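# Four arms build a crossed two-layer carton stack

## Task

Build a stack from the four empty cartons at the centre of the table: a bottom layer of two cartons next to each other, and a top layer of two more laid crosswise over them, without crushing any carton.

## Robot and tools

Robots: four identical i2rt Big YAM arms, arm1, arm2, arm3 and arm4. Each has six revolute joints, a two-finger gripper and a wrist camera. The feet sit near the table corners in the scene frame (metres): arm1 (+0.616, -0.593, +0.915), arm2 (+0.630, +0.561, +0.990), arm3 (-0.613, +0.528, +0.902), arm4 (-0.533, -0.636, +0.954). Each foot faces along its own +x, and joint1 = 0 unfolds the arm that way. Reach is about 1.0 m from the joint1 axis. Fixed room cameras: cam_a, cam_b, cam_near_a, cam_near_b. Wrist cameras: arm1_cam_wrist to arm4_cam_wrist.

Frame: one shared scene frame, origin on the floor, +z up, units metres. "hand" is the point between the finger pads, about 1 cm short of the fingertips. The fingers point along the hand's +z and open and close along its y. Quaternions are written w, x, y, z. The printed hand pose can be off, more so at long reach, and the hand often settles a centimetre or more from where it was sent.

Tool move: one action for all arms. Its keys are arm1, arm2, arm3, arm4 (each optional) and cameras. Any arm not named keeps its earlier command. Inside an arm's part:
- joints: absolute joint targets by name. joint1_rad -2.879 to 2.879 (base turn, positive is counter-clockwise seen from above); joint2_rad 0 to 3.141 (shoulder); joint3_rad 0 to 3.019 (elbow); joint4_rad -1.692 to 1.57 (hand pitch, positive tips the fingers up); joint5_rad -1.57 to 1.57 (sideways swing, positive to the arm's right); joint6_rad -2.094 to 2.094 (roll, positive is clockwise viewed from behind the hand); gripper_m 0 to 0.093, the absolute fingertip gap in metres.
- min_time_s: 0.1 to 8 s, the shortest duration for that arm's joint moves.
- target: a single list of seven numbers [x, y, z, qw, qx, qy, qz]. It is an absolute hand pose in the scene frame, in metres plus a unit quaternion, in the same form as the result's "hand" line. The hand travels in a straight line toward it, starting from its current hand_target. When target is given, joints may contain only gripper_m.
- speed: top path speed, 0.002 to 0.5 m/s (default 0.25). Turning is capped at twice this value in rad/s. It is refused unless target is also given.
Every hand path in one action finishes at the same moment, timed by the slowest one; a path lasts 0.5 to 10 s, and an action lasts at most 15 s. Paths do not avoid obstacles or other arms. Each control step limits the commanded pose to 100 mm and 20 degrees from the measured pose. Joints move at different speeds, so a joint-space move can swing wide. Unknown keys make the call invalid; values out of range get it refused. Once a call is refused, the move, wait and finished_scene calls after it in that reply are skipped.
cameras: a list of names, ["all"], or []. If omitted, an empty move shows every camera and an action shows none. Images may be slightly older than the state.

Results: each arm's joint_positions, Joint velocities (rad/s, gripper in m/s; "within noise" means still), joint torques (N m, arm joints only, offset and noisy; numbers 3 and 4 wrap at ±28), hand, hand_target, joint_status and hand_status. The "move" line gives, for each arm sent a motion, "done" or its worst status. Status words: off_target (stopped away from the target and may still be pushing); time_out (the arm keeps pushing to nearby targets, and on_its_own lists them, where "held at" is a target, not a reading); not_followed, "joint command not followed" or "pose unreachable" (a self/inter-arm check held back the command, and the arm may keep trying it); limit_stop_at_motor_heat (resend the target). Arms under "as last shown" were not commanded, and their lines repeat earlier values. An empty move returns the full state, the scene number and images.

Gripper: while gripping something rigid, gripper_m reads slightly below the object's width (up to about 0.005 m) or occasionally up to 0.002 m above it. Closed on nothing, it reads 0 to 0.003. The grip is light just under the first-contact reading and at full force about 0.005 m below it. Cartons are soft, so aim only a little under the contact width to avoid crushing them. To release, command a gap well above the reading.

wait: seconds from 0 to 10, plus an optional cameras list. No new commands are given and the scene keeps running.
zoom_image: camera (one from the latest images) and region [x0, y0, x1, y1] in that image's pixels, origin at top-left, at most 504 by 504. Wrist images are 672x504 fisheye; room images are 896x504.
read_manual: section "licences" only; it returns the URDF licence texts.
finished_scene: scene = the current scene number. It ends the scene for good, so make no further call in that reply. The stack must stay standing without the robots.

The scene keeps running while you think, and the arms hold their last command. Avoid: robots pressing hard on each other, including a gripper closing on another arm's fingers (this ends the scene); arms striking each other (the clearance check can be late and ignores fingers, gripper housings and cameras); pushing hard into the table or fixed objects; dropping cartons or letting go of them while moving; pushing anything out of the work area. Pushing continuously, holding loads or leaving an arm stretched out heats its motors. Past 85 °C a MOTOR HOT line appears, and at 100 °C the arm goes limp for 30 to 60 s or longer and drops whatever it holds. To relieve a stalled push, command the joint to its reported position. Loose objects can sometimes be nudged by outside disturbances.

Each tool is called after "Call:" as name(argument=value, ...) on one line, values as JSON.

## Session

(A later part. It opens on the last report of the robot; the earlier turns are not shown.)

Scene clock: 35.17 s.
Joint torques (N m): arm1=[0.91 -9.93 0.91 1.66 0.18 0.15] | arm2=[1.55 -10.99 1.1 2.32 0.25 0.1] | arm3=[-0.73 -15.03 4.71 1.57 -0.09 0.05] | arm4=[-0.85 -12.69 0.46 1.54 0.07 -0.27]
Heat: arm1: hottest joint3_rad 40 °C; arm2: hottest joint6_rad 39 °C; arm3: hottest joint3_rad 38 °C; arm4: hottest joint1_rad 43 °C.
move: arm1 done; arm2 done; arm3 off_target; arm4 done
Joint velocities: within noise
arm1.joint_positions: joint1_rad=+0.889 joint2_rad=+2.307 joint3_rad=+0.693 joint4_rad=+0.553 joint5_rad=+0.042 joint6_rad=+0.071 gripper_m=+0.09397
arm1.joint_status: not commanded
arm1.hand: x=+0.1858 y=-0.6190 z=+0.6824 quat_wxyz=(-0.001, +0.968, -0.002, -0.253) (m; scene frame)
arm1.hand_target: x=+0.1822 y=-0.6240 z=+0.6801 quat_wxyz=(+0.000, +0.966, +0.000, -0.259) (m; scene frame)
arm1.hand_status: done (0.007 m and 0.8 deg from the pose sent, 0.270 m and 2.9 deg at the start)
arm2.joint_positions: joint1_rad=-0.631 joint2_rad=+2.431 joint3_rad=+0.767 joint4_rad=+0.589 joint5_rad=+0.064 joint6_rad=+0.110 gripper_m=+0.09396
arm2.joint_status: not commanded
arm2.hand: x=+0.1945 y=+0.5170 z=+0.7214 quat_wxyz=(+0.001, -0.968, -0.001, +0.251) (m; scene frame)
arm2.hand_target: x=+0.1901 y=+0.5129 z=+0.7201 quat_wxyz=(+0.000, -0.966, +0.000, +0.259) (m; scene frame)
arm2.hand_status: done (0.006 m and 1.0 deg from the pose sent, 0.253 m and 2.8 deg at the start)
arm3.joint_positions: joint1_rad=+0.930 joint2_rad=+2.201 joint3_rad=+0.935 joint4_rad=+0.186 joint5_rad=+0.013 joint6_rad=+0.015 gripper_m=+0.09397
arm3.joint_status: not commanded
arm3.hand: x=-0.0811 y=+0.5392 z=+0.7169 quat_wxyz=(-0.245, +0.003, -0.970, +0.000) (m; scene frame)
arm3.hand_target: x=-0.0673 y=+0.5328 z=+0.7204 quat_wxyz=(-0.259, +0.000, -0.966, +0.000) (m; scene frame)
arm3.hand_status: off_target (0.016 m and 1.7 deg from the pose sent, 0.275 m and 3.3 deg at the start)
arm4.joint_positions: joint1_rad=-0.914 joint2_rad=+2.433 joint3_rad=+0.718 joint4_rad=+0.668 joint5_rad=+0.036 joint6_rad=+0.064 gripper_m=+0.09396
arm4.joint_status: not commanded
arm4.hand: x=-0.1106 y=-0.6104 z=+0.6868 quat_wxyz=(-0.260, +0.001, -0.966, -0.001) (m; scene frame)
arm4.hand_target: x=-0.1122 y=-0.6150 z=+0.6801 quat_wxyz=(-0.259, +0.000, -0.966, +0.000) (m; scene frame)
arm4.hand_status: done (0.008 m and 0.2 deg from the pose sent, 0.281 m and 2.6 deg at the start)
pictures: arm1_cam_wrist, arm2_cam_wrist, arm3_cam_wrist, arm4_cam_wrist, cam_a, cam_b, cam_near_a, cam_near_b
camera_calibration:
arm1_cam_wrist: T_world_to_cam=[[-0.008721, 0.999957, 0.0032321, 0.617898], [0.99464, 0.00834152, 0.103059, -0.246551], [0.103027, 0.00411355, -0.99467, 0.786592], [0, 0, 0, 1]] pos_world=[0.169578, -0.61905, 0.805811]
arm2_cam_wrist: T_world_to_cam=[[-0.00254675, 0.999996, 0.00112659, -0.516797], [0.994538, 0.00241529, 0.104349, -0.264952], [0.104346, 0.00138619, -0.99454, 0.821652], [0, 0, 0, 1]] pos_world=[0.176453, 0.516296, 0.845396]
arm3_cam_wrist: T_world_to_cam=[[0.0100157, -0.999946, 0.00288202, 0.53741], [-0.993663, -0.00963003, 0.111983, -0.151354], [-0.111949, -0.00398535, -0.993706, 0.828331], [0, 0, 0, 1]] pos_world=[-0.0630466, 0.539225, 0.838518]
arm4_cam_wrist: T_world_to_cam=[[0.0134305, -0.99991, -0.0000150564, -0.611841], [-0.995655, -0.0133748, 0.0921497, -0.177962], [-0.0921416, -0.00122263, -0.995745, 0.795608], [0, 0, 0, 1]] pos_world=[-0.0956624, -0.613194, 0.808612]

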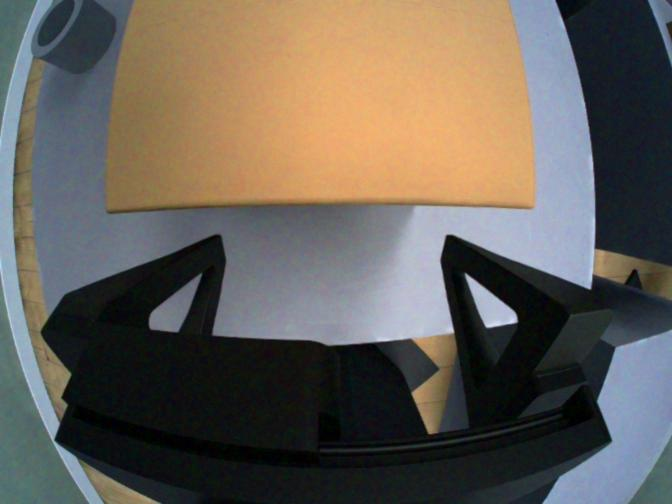

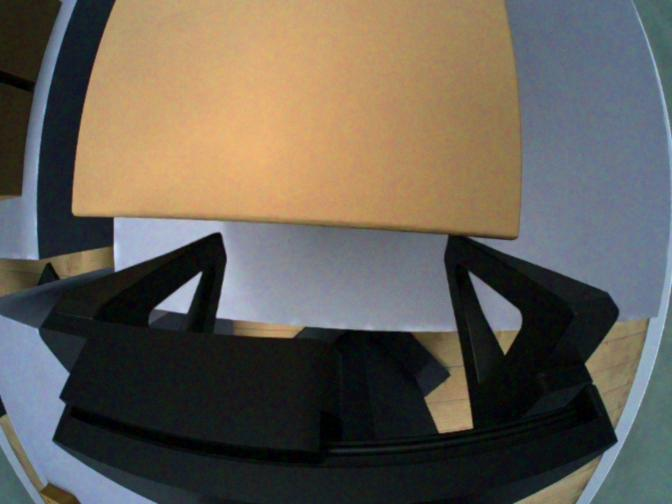

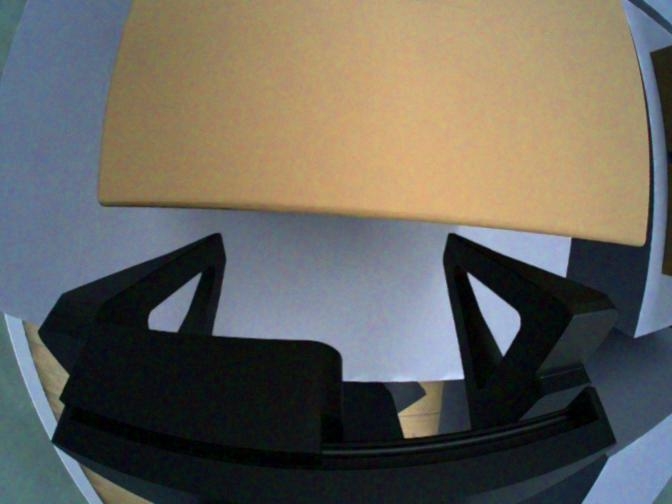

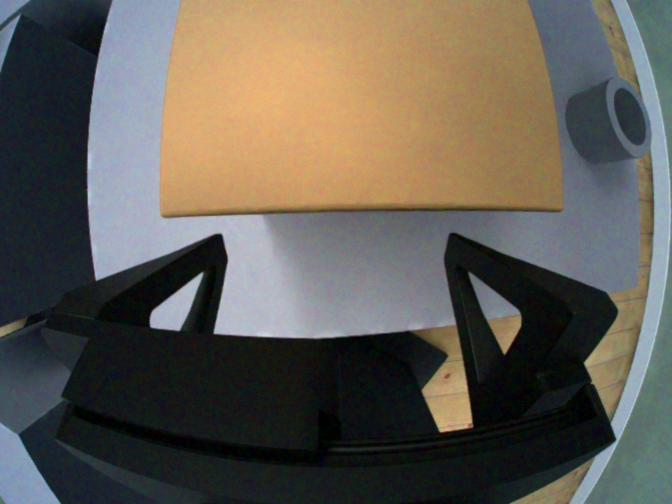

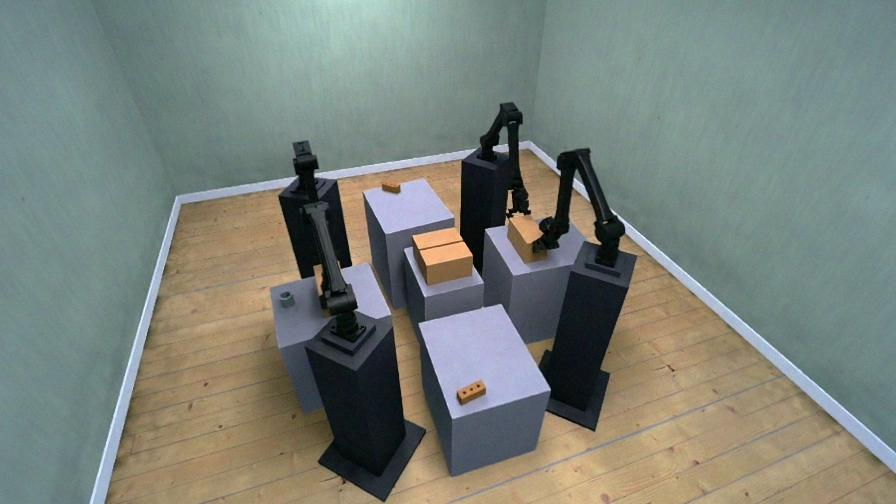

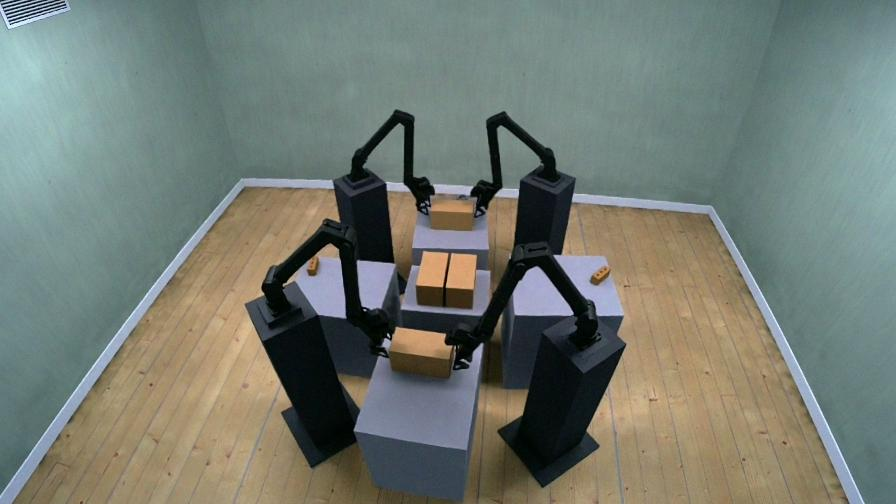

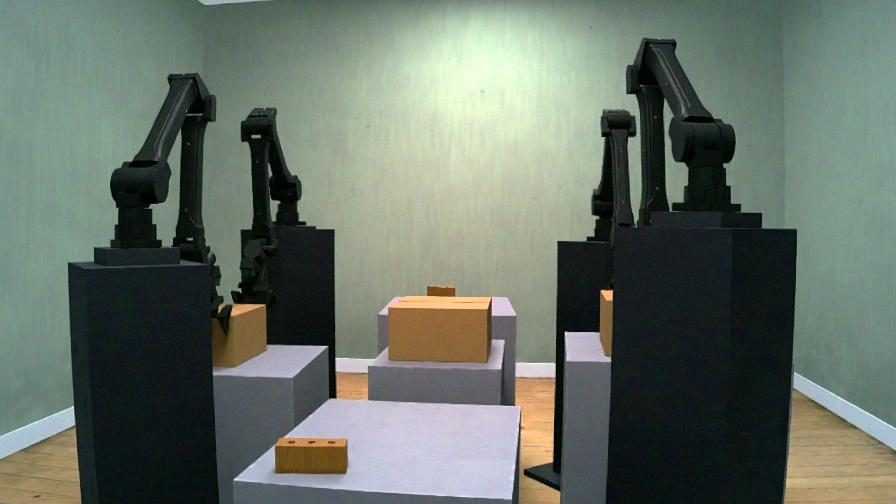

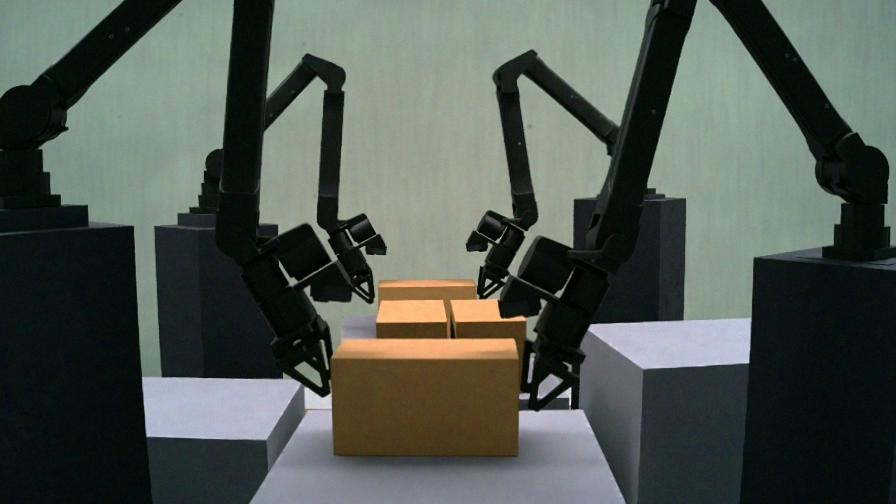

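Call:
move(arm1={"target":[0.175,-0.628,0.68,0,0.966,0,-0.259],"speed":0.15}, arm2={"target":[0.192,0.503,0.72,0,0.966,0,-0.259],"speed":0.15}, arm3={"target":[-0.063,0.524,0.72,0.2588,0,0.9659,0],"speed":0.15}, arm4={"target":[-0.105,-0.624,0.68,0.2588,0,0.9659,0],"speed":0.15})

Call:
move(arm1={"target":[0.152,-0.628,0.68,0,0.966,0,-0.259],"speed":0.05}, arm2={"target":[0.177,0.503,0.72,0,0.966,0,-0.259],"speed":0.05}, arm3={"target":[-0.042,0.524,0.72,0.2588,0,0.9659,0],"speed":0.05}, arm4={"target":[-0.082,-0.624,0.68,0.2588,0,0.9659,0],"speed":0.05}, cameras=["cam_near_b","arm1_cam_wrist","arm2_cam_wrist","arm3_cam_wrist","arm4_cam_wrist"])

Call:
zoom_image(camera="cam_near_b", region=[250, 200, 610, 480])

Scene clock: 39.90 s.
Joint torques (N m): arm1=[1.26 -10.17 1.14 0.96 0.19 0.16] | arm2=[2.08 -11.11 0.81 2.32 0.23 0.1] | arm3=[-0.67 -14.86 4.9 1.28 -0.09 0.08] | arm4=[-0.79 -12.86 0.51 0.9 0.04 -0.27]
Heat: arm1: hottest joint3_rad 40 °C; arm2: hottest joint6_rad 39 °C; arm3: hottest joint1_rad 37 °C; arm4: hottest joint1_rad 43 °C.
move: arm1 done; arm2 done; arm3 off_target; arm4 off_target
Joint velocities: within noise
arm1.joint_positions: joint1_rad=+0.894 joint2_rad=+2.307 joint3_rad=+0.711 joint4_rad=+0.553 joint5_rad=+0.047 joint6_rad=+0.079 gripper_m=+0.09397
arm1.joint_status: not commanded
arm1.hand: x=+0.1752 y=-0.6215 z=+0.6844 quat_wxyz=(-0.001, +0.965, -0.004, -0.262) (m; scene frame)
arm1.hand_target: x=+0.1751 y=-0.6280 z=+0.6801 quat_wxyz=(+0.000, +0.966, +0.000, -0.259) (m; scene frame)
arm1.hand_status: done (0.008 m and 0.5 deg from the pose sent, 0.014 m and 0.8 deg at the start)
arm2.joint_positions: joint1_rad=-0.602 joint2_rad=+2.431 joint3_rad=+0.767 joint4_rad=+0.589 joint5_rad=+0.078 joint6_rad=+0.135 gripper_m=+0.09396
arm2.joint_status: not commanded
arm2.hand: x=+0.1957 y=+0.5066 z=+0.7216 quat_wxyz=(+0.001, -0.968, -0.002, +0.252) (m; scene frame)
arm2.hand_target: x=+0.1921 y=+0.5030 z=+0.7201 quat_wxyz=(+0.000, -0.966, +0.000, +0.259) (m; scene frame)
arm2.hand_status: done (0.005 m and 0.9 deg from the pose sent, 0.014 m and 1.0 deg at the start)
arm3.joint_positions: joint1_rad=+0.909 joint2_rad=+2.201 joint3_rad=+0.946 joint4_rad=+0.186 joint5_rad=+0.003 joint6_rad=-0.001 gripper_m=+0.09397
arm3.joint_status: not commanded
arm3.hand: x=-0.0746 y=+0.5298 z=+0.7195 quat_wxyz=(-0.250, +0.002, -0.968, -0.001) (m; scene frame)
arm3.hand_target: x=-0.0632 y=+0.5239 z=+0.7204 quat_wxyz=(-0.259, +0.000, -0.966, +0.000) (m; scene frame)
arm3.hand_status: off_target (0.013 m and 1.0 deg from the pose sent, 0.024 m and 1.7 deg at the start)
arm4.joint_positions: joint1_rad=-0.939 joint2_rad=+2.433 joint3_rad=+0.733 joint4_rad=+0.668 joint5_rad=+0.022 joint6_rad=+0.040 gripper_m=+0.09396
arm4.joint_status: not commanded
arm4.hand: x=-0.1009 y=-0.6180 z=+0.6878 quat_wxyz=(-0.267, +0.002, -0.964, -0.002) (m; scene frame)
arm4.hand_target: x=-0.1053 y=-0.6238 z=+0.6802 quat_wxyz=(-0.259, +0.000, -0.966, +0.000) (m; scene frame)
arm4.hand_status: off_target (0.011 m and 1.0 deg from the pose sent, 0.016 m and 0.2 deg at the start)
pictures: none

Scene clock: 40.97 s.
Joint torques (N m): arm1=[0.79 -10.58 3.23 1.13 0.08 0.12] | arm2=[1.2 -11.11 3.26 1.51 0.12 0] | arm3=[-0.5 -15.62 6.53 1.09 -0.08 0.04] | arm4=[-1.2 -13.86 3.03 1.09 0.1 -0.27]
Heat: arm1: hottest joint1_rad 39 °C; arm2: hottest joint6_rad 39 °C; arm3: hottest joint1_rad 37 °C; arm4: hottest joint1_rad 43 °C.
move: arm1 off_target; arm2 off_target; arm3 off_target; arm4 off_target
Joint velocities: within noise
arm1.joint_positions: joint1_rad=+0.894 joint2_rad=+2.309 joint3_rad=+0.740 joint4_rad=+0.487 joint5_rad=+0.047 joint6_rad=+0.079 gripper_m=+0.09397
arm1.joint_status: not commanded
arm1.hand: x=+0.1726 y=-0.6218 z=+0.6792 quat_wxyz=(-0.003, +0.970, -0.003, -0.243) (m; scene frame)
arm1.hand_target: x=+0.1527 y=-0.6281 z=+0.6807 quat_wxyz=(+0.000, +0.966, +0.000, -0.259) (m; scene frame)
arm1.hand_status: off_target (0.022 m and 1.9 deg from the pose sent, 0.025 m and 0.5 deg at the start)
arm2.joint_positions: joint1_rad=-0.602 joint2_rad=+2.431 joint3_rad=+0.780 joint4_rad=+0.568 joint5_rad=+0.079 joint6_rad=+0.138 gripper_m=+0.09396
arm2.joint_status: not commanded
arm2.hand: x=+0.1923 y=+0.5062 z=+0.7203 quat_wxyz=(+0.002, -0.969, +0.000, +0.248) (m; scene frame)
arm2.hand_target: x=+0.1772 y=+0.5030 z=+0.7205 quat_wxyz=(+0.000, -0.966, +0.000, +0.259) (m; scene frame)
arm2.hand_status: off_target (0.016 m and 1.3 deg from the pose sent, 0.019 m and 0.9 deg at the start)
arm3.joint_positions: joint1_rad=+0.907 joint2_rad=+2.223 joint3_rad=+0.985 joint4_rad=+0.146 joint5_rad=+0.003 joint6_rad=-0.001 gripper_m=+0.09397
arm3.joint_status: not commanded
arm3.hand: x=-0.0676 y=+0.5288 z=+0.7128 quat_wxyz=(-0.239, +0.001, -0.971, +0.000) (m; scene frame)
arm3.hand_target: x=-0.0431 y=+0.5238 z=+0.7210 quat_wxyz=(-0.259, +0.000, -0.966, +0.000) (m; scene frame)
arm3.hand_status: off_target (0.027 m and 2.4 deg from the pose sent, 0.033 m and 1.1 deg at the start)
arm4.joint_positions: joint1_rad=-0.940 joint2_rad=+2.433 joint3_rad=+0.763 joint4_rad=+0.597 joint5_rad=+0.021 joint6_rad=+0.038 gripper_m=+0.09396
arm4.joint_status: not commanded
arm4.hand: x=-0.0988 y=-0.6179 z=+0.6814 quat_wxyz=(-0.247, +0.003, -0.969, -0.002) (m; scene frame)
arm4.hand_target: x=-0.0823 y=-0.6242 z=+0.6806 quat_wxyz=(-0.259, +0.000, -0.966, +0.000) (m; scene frame)
arm4.hand_status: off_target (0.018 m and 1.5 deg from the pose sent, 0.021 m and 1.1 deg at the start)
pictures: arm1_cam_wrist, arm2_cam_wrist, arm3_cam_wrist, arm4_cam_wrist, cam_near_b
camera_calibration:
arm1_cam_wrist: T_world_to_cam=[[-0.00562348, 0.999971, 0.00508781, 0.61882], [0.992373, 0.00495403, 0.123176, -0.248456], [0.123147, 0.00574168, -0.992372, 0.78075], [0, 0, 0, 1]] pos_world=[0.153894, -0.622055, 0.802249]
arm2_cam_wrist: T_world_to_cam=[[-0.000842322, 0.999998, 0.00193331, -0.50688], [0.993947, 0.000624831, 0.10986, -0.26555], [0.109859, 0.00201414, -0.993945, 0.818902], [0, 0, 0, 1]] pos_world=[0.173553, 0.505396, 0.844097]
arm3_cam_wrist: T_world_to_cam=[[0.00671103, -0.999975, 0.00203212, 0.527347], [-0.992224, -0.0064064, 0.124302, -0.147899], [-0.124286, -0.00285052, -0.992242, 0.823217], [0, 0, 0, 1]] pos_world=[-0.0479734, 0.528733, 0.834143]
arm4_cam_wrist: T_world_to_cam=[[0.0185723, -0.999827, 0.000486615, -0.619289], [-0.992718, -0.0183823, 0.11905, -0.186916], [-0.119021, -0.00269411, -0.992888, 0.785877], [0, 0, 0, 1]] pos_world=[-0.0805175, -0.620501, 0.802841]

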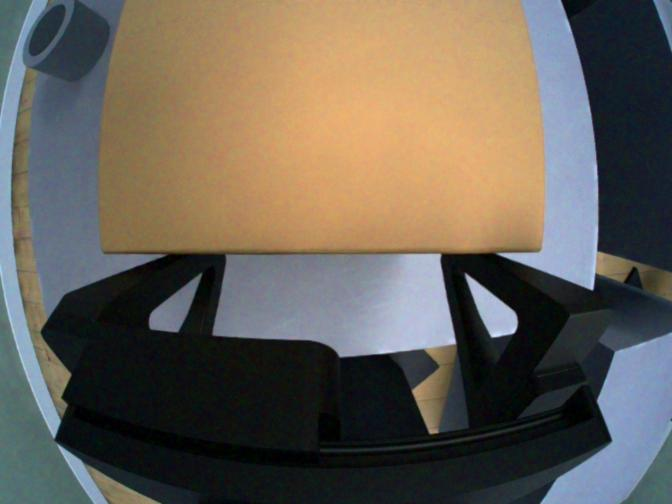

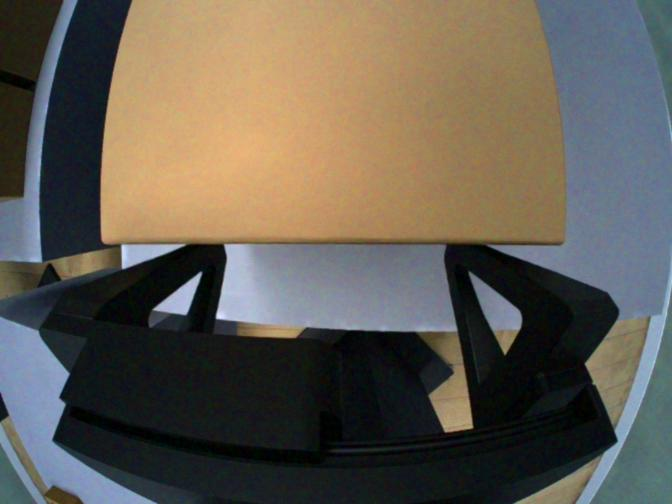

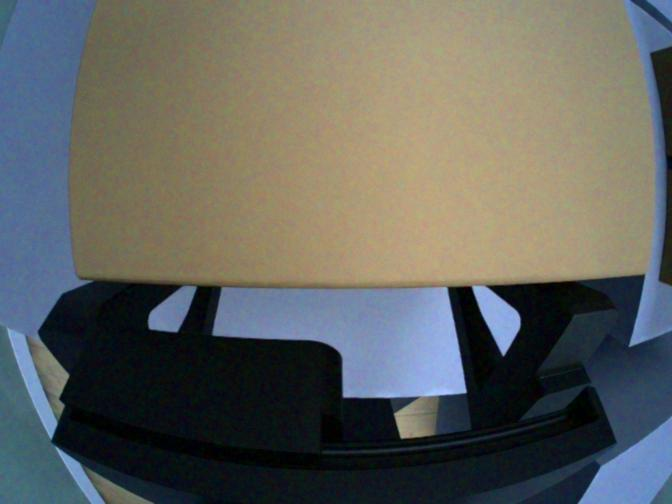

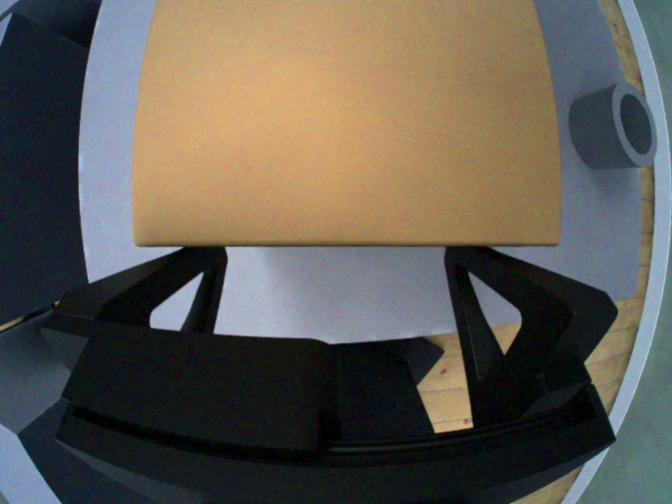

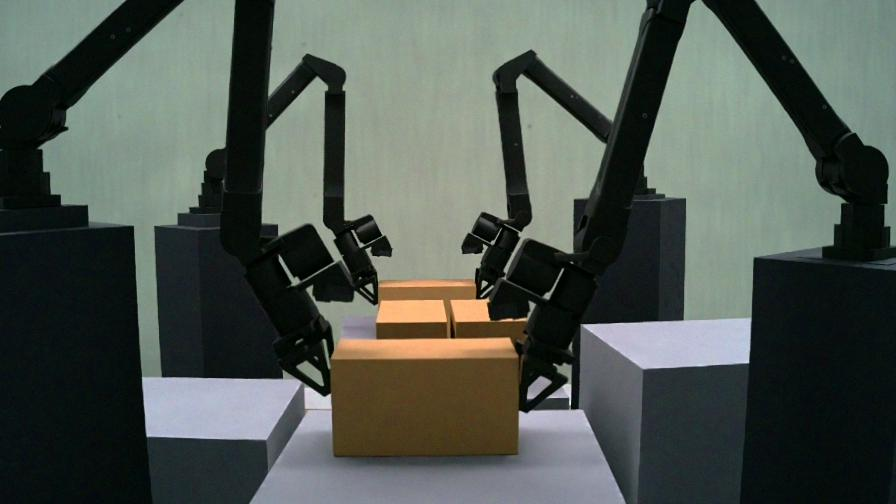

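Scaled by 1.400 from the camera's 896x504 image, which has a finer 1280x720 frame.

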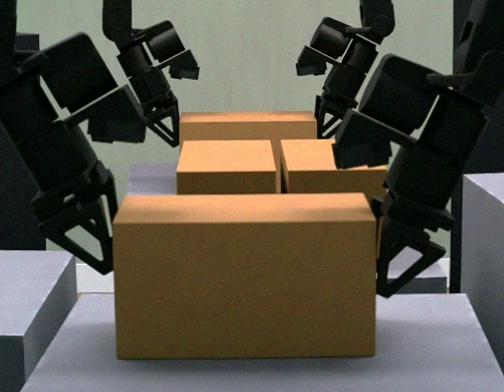

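Call:
move(arm1={"target":[0.142,-0.628,0.683,0,0.966,0,-0.259],"speed":0.05}, arm2={"target":[0.167,0.503,0.72,0,0.966,0,-0.259],"speed":0.05}, arm3={"target":[-0.032,0.524,0.725,0.2588,0,0.9659,0],"speed":0.05}, arm4={"target":[-0.072,-0.624,0.683,0.2588,0,0.9659,0],"speed":0.05})

Call:
move(arm1={"target":[0.142,-0.628,0.743,0,0.966,0,-0.259],"speed":0.1}, arm2={"target":[0.167,0.503,0.78,0,0.966,0,-0.259],"speed":0.1}, arm3={"target":[-0.032,0.524,0.785,0.2588,0,0.9659,0],"speed":0.1}, arm4={"target":[-0.072,-0.624,0.743,0.2588,0,0.9659,0],"speed":0.1}, cameras=["cam_near_b","cam_near_a","arm1_cam_wrist","arm2_cam_wrist","arm3_cam_wrist","arm4_cam_wrist"])

Call:
zoom_image(camera="cam_near_b", region=[250, 200, 610, 480])

Scene clock: 43.97 s.
Joint torques (N m): arm1=[0.5 -11.46 3.88 1.26 0.04 0.1] | arm2=[0.79 -11.28 4.25 1.46 0.04 -0.05] | arm3=[-0.38 -16.03 7.39 1.32 -0.07 0.05] | arm4=[-1.2 -15.21 3.6 1.17 0.06 -0.28]
Heat: arm1: hottest joint1_rad 39 °C; arm2: hottest joint6_rad 38 °C; arm3: hottest joint3_rad 38 °C; arm4: hottest joint1_rad 43 °C.
move: arm1 off_target; arm2 off_target; arm3 off_target; arm4 off_target
Joint velocities: within noise
arm1.joint_positions: joint1_rad=+0.894 joint2_rad=+2.309 joint3_rad=+0.754 joint4_rad=+0.452 joint5_rad=+0.047 joint6_rad=+0.079 gripper_m=+0.09397
arm1.joint_status: not commanded
arm1.hand: x=+0.1719 y=-0.6218 z=+0.6769 quat_wxyz=(-0.004, +0.972, -0.003, -0.233) (m; scene frame)
arm1.hand_target: x=+0.1428 y=-0.6281 z=+0.6844 quat_wxyz=(+0.000, +0.966, +0.000, -0.259) (m; scene frame)
arm1.hand_status: off_target (0.031 m and 3.1 deg from the pose sent, 0.031 m and 1.9 deg at the start)
arm2.joint_positions: joint1_rad=-0.602 joint2_rad=+2.431 joint3_rad=+0.792 joint4_rad=+0.537 joint5_rad=+0.079 joint6_rad=+0.138 gripper_m=+0.09396
arm2.joint_status: not commanded
arm2.hand: x=+0.1918 y=+0.5061 z=+0.7178 quat_wxyz=(+0.003, -0.971, +0.000, +0.239) (m; scene frame)
arm2.hand_target: x=+0.1676 y=+0.5031 z=+0.7211 quat_wxyz=(+0.000, -0.966, +0.000, +0.259) (m; scene frame)
arm2.hand_status: off_target (0.025 m and 2.4 deg from the pose sent, 0.026 m and 1.3 deg at the start)
arm3.joint_positions: joint1_rad=+0.907 joint2_rad=+2.223 joint3_rad=+1.000 joint4_rad=+0.111 joint5_rad=+0.003 joint6_rad=-0.001 gripper_m=+0.09397
arm3.joint_status: not commanded
arm3.hand: x=-0.0669 y=+0.5288 z=+0.7124 quat_wxyz=(-0.229, +0.001, -0.973, +0.000) (m; scene frame)
arm3.hand_target: x=-0.0336 y=+0.5237 z=+0.7268 quat_wxyz=(-0.259, +0.000, -0.966, +0.000) (m; scene frame)
arm3.hand_status: off_target (0.037 m and 3.5 deg from the pose sent, 0.038 m and 2.4 deg at the start)
arm4.joint_positions: joint1_rad=-0.940 joint2_rad=+2.433 joint3_rad=+0.776 joint4_rad=+0.562 joint5_rad=+0.021 joint6_rad=+0.038 gripper_m=+0.09396
arm4.joint_status: not commanded
arm4.hand: x=-0.0984 y=-0.6181 z=+0.6785 quat_wxyz=(-0.236, +0.003, -0.972, -0.001) (m; scene frame)
arm4.hand_target: x=-0.0726 y=-0.6242 z=+0.6841 quat_wxyz=(-0.259, +0.000, -0.966, +0.000) (m; scene frame)
arm4.hand_status: off_target (0.027 m and 2.7 deg from the pose sent, 0.028 m and 1.5 deg at the start)
pictures: none

Scene clock: 45.20 s.
Joint torques (N m): arm1=[0.5 -14.62 2.84 1.44 0.04 0.1] | arm2=[0.44 -14.8 2.82 1.94 0.06 -0.01] | arm3=[-0.44 -18.78 6.27 1.55 -0.04 0.06] | arm4=[-0.97 -17.26 2.66 1.46 0.1 -0.27]
Heat: arm1: hottest joint1_rad 39 °C; arm2: hottest joint6_rad 38 °C; arm3: hottest joint3_rad 38 °C; arm4: hottest joint1_rad 43 °C.
move: arm1 off_target; arm2 off_target; arm3 off_target; arm4 off_target
Joint velocities: within noise
arm1.joint_positions: joint1_rad=+0.894 joint2_rad=+2.166 joint3_rad=+0.722 joint4_rad=+0.316 joint5_rad=+0.047 joint6_rad=+0.079 gripper_m=+0.09397
arm1.joint_status: not commanded
arm1.hand: x=+0.1715 y=-0.6218 z=+0.7183 quat_wxyz=(-0.005, +0.975, -0.003, -0.221) (m; scene frame)
arm1.hand_target: x=+0.1428 y=-0.6280 z=+0.7431 quat_wxyz=(+0.000, +0.966, +0.000, -0.259) (m; scene frame)
arm1.hand_status: off_target (0.039 m and 4.5 deg from the pose sent, 0.073 m and 3.1 deg at the start)
arm2.joint_positions: joint1_rad=-0.602 joint2_rad=+2.293 joint3_rad=+0.742 joint4_rad=+0.422 joint5_rad=+0.079 joint6_rad=+0.138 gripper_m=+0.09396
arm2.joint_status: not commanded
arm2.hand: x=+0.1949 y=+0.5066 z=+0.7577 quat_wxyz=(+0.005, -0.974, -0.001, +0.226) (m; scene frame)
arm2.hand_target: x=+0.1675 y=+0.5031 z=+0.7801 quat_wxyz=(+0.000, -0.966, +0.000, +0.259) (m; scene frame)
arm2.hand_status: off_target (0.036 m and 4.0 deg from the pose sent, 0.067 m and 2.4 deg at the start)
arm3.joint_positions: joint1_rad=+0.907 joint2_rad=+2.119 joint3_rad=+1.002 joint4_rad=-0.015 joint5_rad=+0.003 joint6_rad=-0.001 gripper_m=+0.09397
arm3.joint_status: not commanded
arm3.hand: x=-0.0628 y=+0.5286 z=+0.7541 quat_wxyz=(-0.219, +0.001, -0.976, +0.000) (m; scene frame)
arm3.hand_target: x=-0.0332 y=+0.5238 z=+0.7856 quat_wxyz=(-0.259, +0.000, -0.966, +0.000) (m; scene frame)
arm3.hand_status: off_target (0.044 m and 4.7 deg from the pose sent, 0.081 m and 3.5 deg at the start)
arm4.joint_positions: joint1_rad=-0.941 joint2_rad=+2.278 joint3_rad=+0.721 joint4_rad=+0.442 joint5_rad=+0.020 joint6_rad=+0.038 gripper_m=+0.09396
arm4.joint_status: not commanded
arm4.hand: x=-0.0988 y=-0.6183 z=+0.7237 quat_wxyz=(-0.227, +0.004, -0.974, -0.001) (m; scene frame)
arm4.hand_target: x=-0.0727 y=-0.6242 z=+0.7431 quat_wxyz=(-0.259, +0.000, -0.966, +0.000) (m; scene frame)
arm4.hand_status: off_target (0.034 m and 3.8 deg from the pose sent, 0.070 m and 2.7 deg at the start)
pictures: arm1_cam_wrist, arm2_cam_wrist, arm3_cam_wrist, arm4_cam_wrist, cam_near_a, cam_near_b
camera_calibration:
arm1_cam_wrist: T_world_to_cam=[[-0.00602454, 0.999944, 0.00865713, 0.616129], [0.985785, 0.00448514, 0.167954, -0.283479], [0.167906, 0.00954591, -0.985757, 0.809589], [0, 0, 0, 1]] pos_world=[0.147226, -0.622552, 0.840336]
arm2_cam_wrist: T_world_to_cam=[[-0.00107631, 0.999957, 0.00917424, -0.512769], [0.987843, -0.000362967, 0.155454, -0.30508], [0.155451, 0.00923002, -0.9878, 0.838605], [0, 0, 0, 1]] pos_world=[0.170457, 0.504896, 0.880505]
arm3_cam_wrist: T_world_to_cam=[[0.00700248, -0.999974, 0.00182054, 0.527194], [-0.986385, -0.00660816, 0.16432, -0.177965], [-0.164304, -0.0029464, -0.986405, 0.85801], [0, 0, 0, 1]] pos_world=[-0.0382589, 0.528532, 0.874629]
arm4_cam_wrist: T_world_to_cam=[[0.0183989, -0.999829, 0.00167118, -0.620521], [-0.986921, -0.0178936, 0.160208, -0.220882], [-0.160151, -0.00459698, -0.987082, 0.818337], [0, 0, 0, 1]] pos_world=[-0.0755191, -0.620605, 0.84419]

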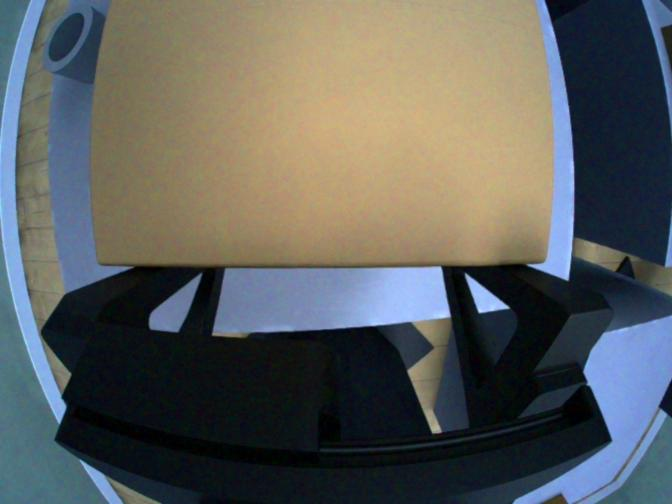

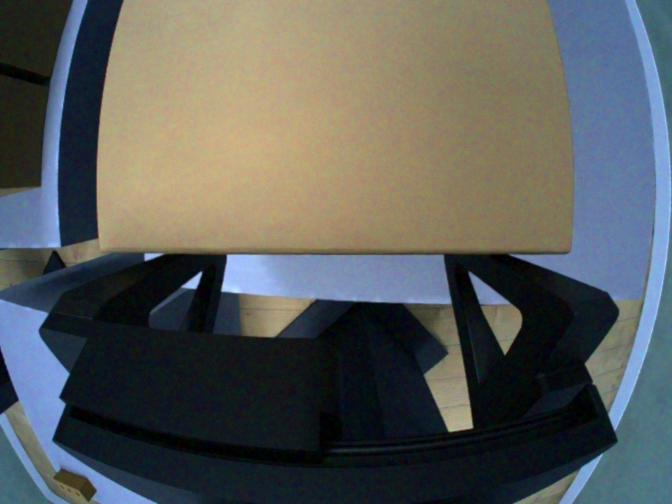

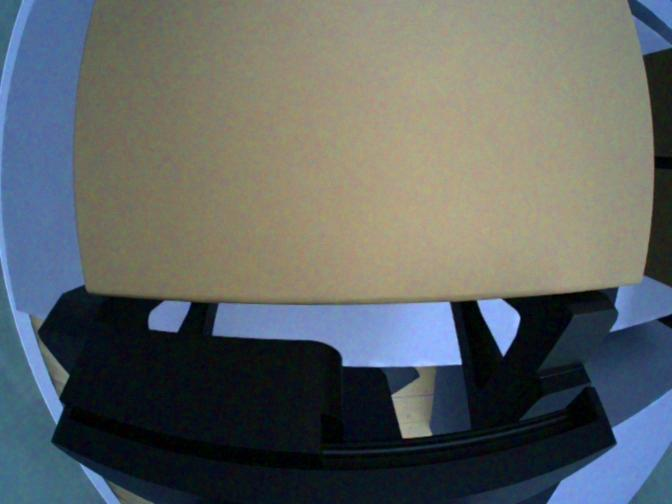

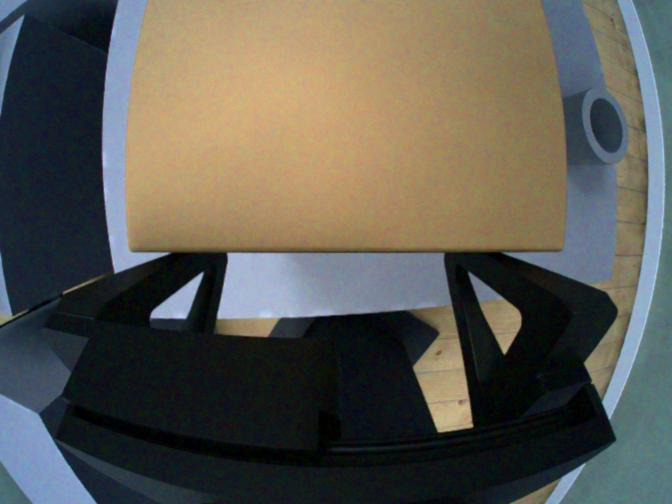

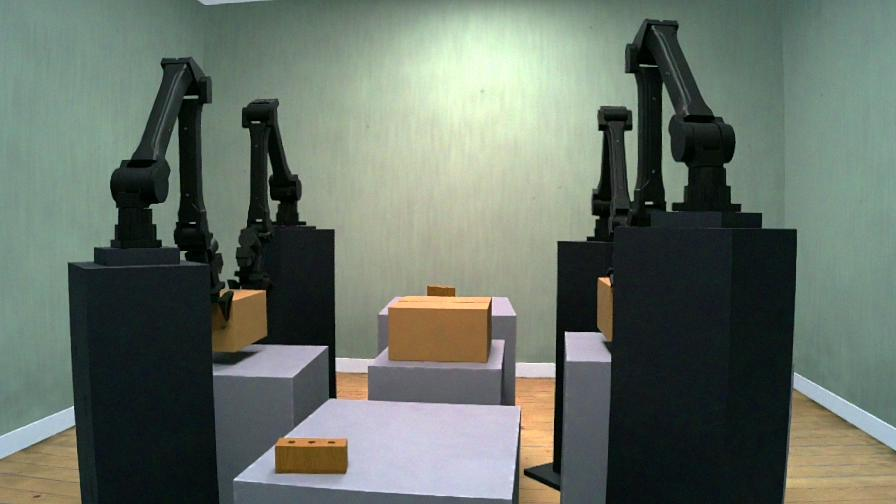

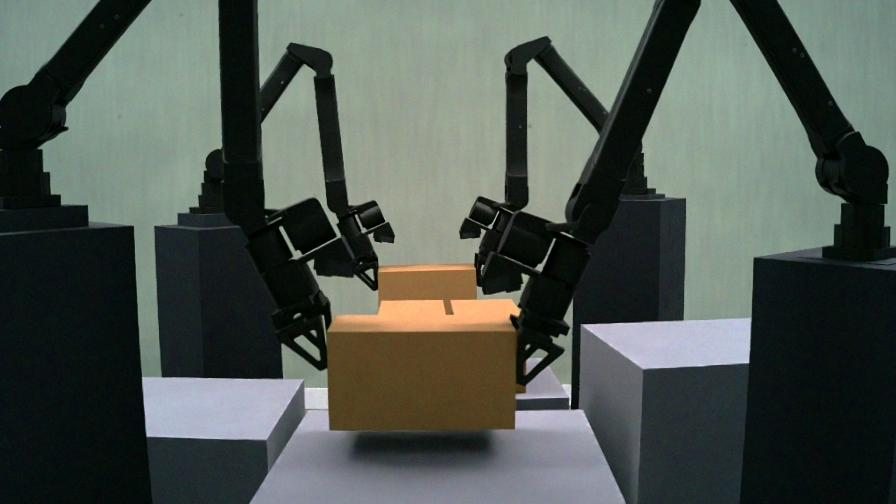

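Scaled by 1.400 from the camera's 896x504 image, which has a finer 1280x720 frame.

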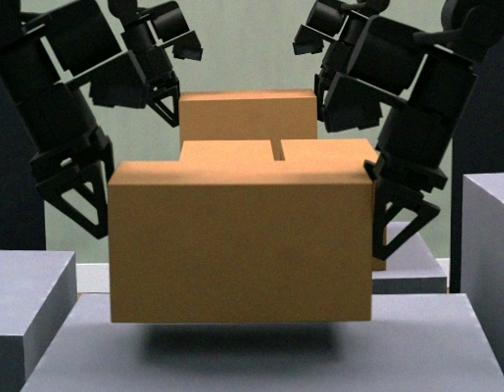

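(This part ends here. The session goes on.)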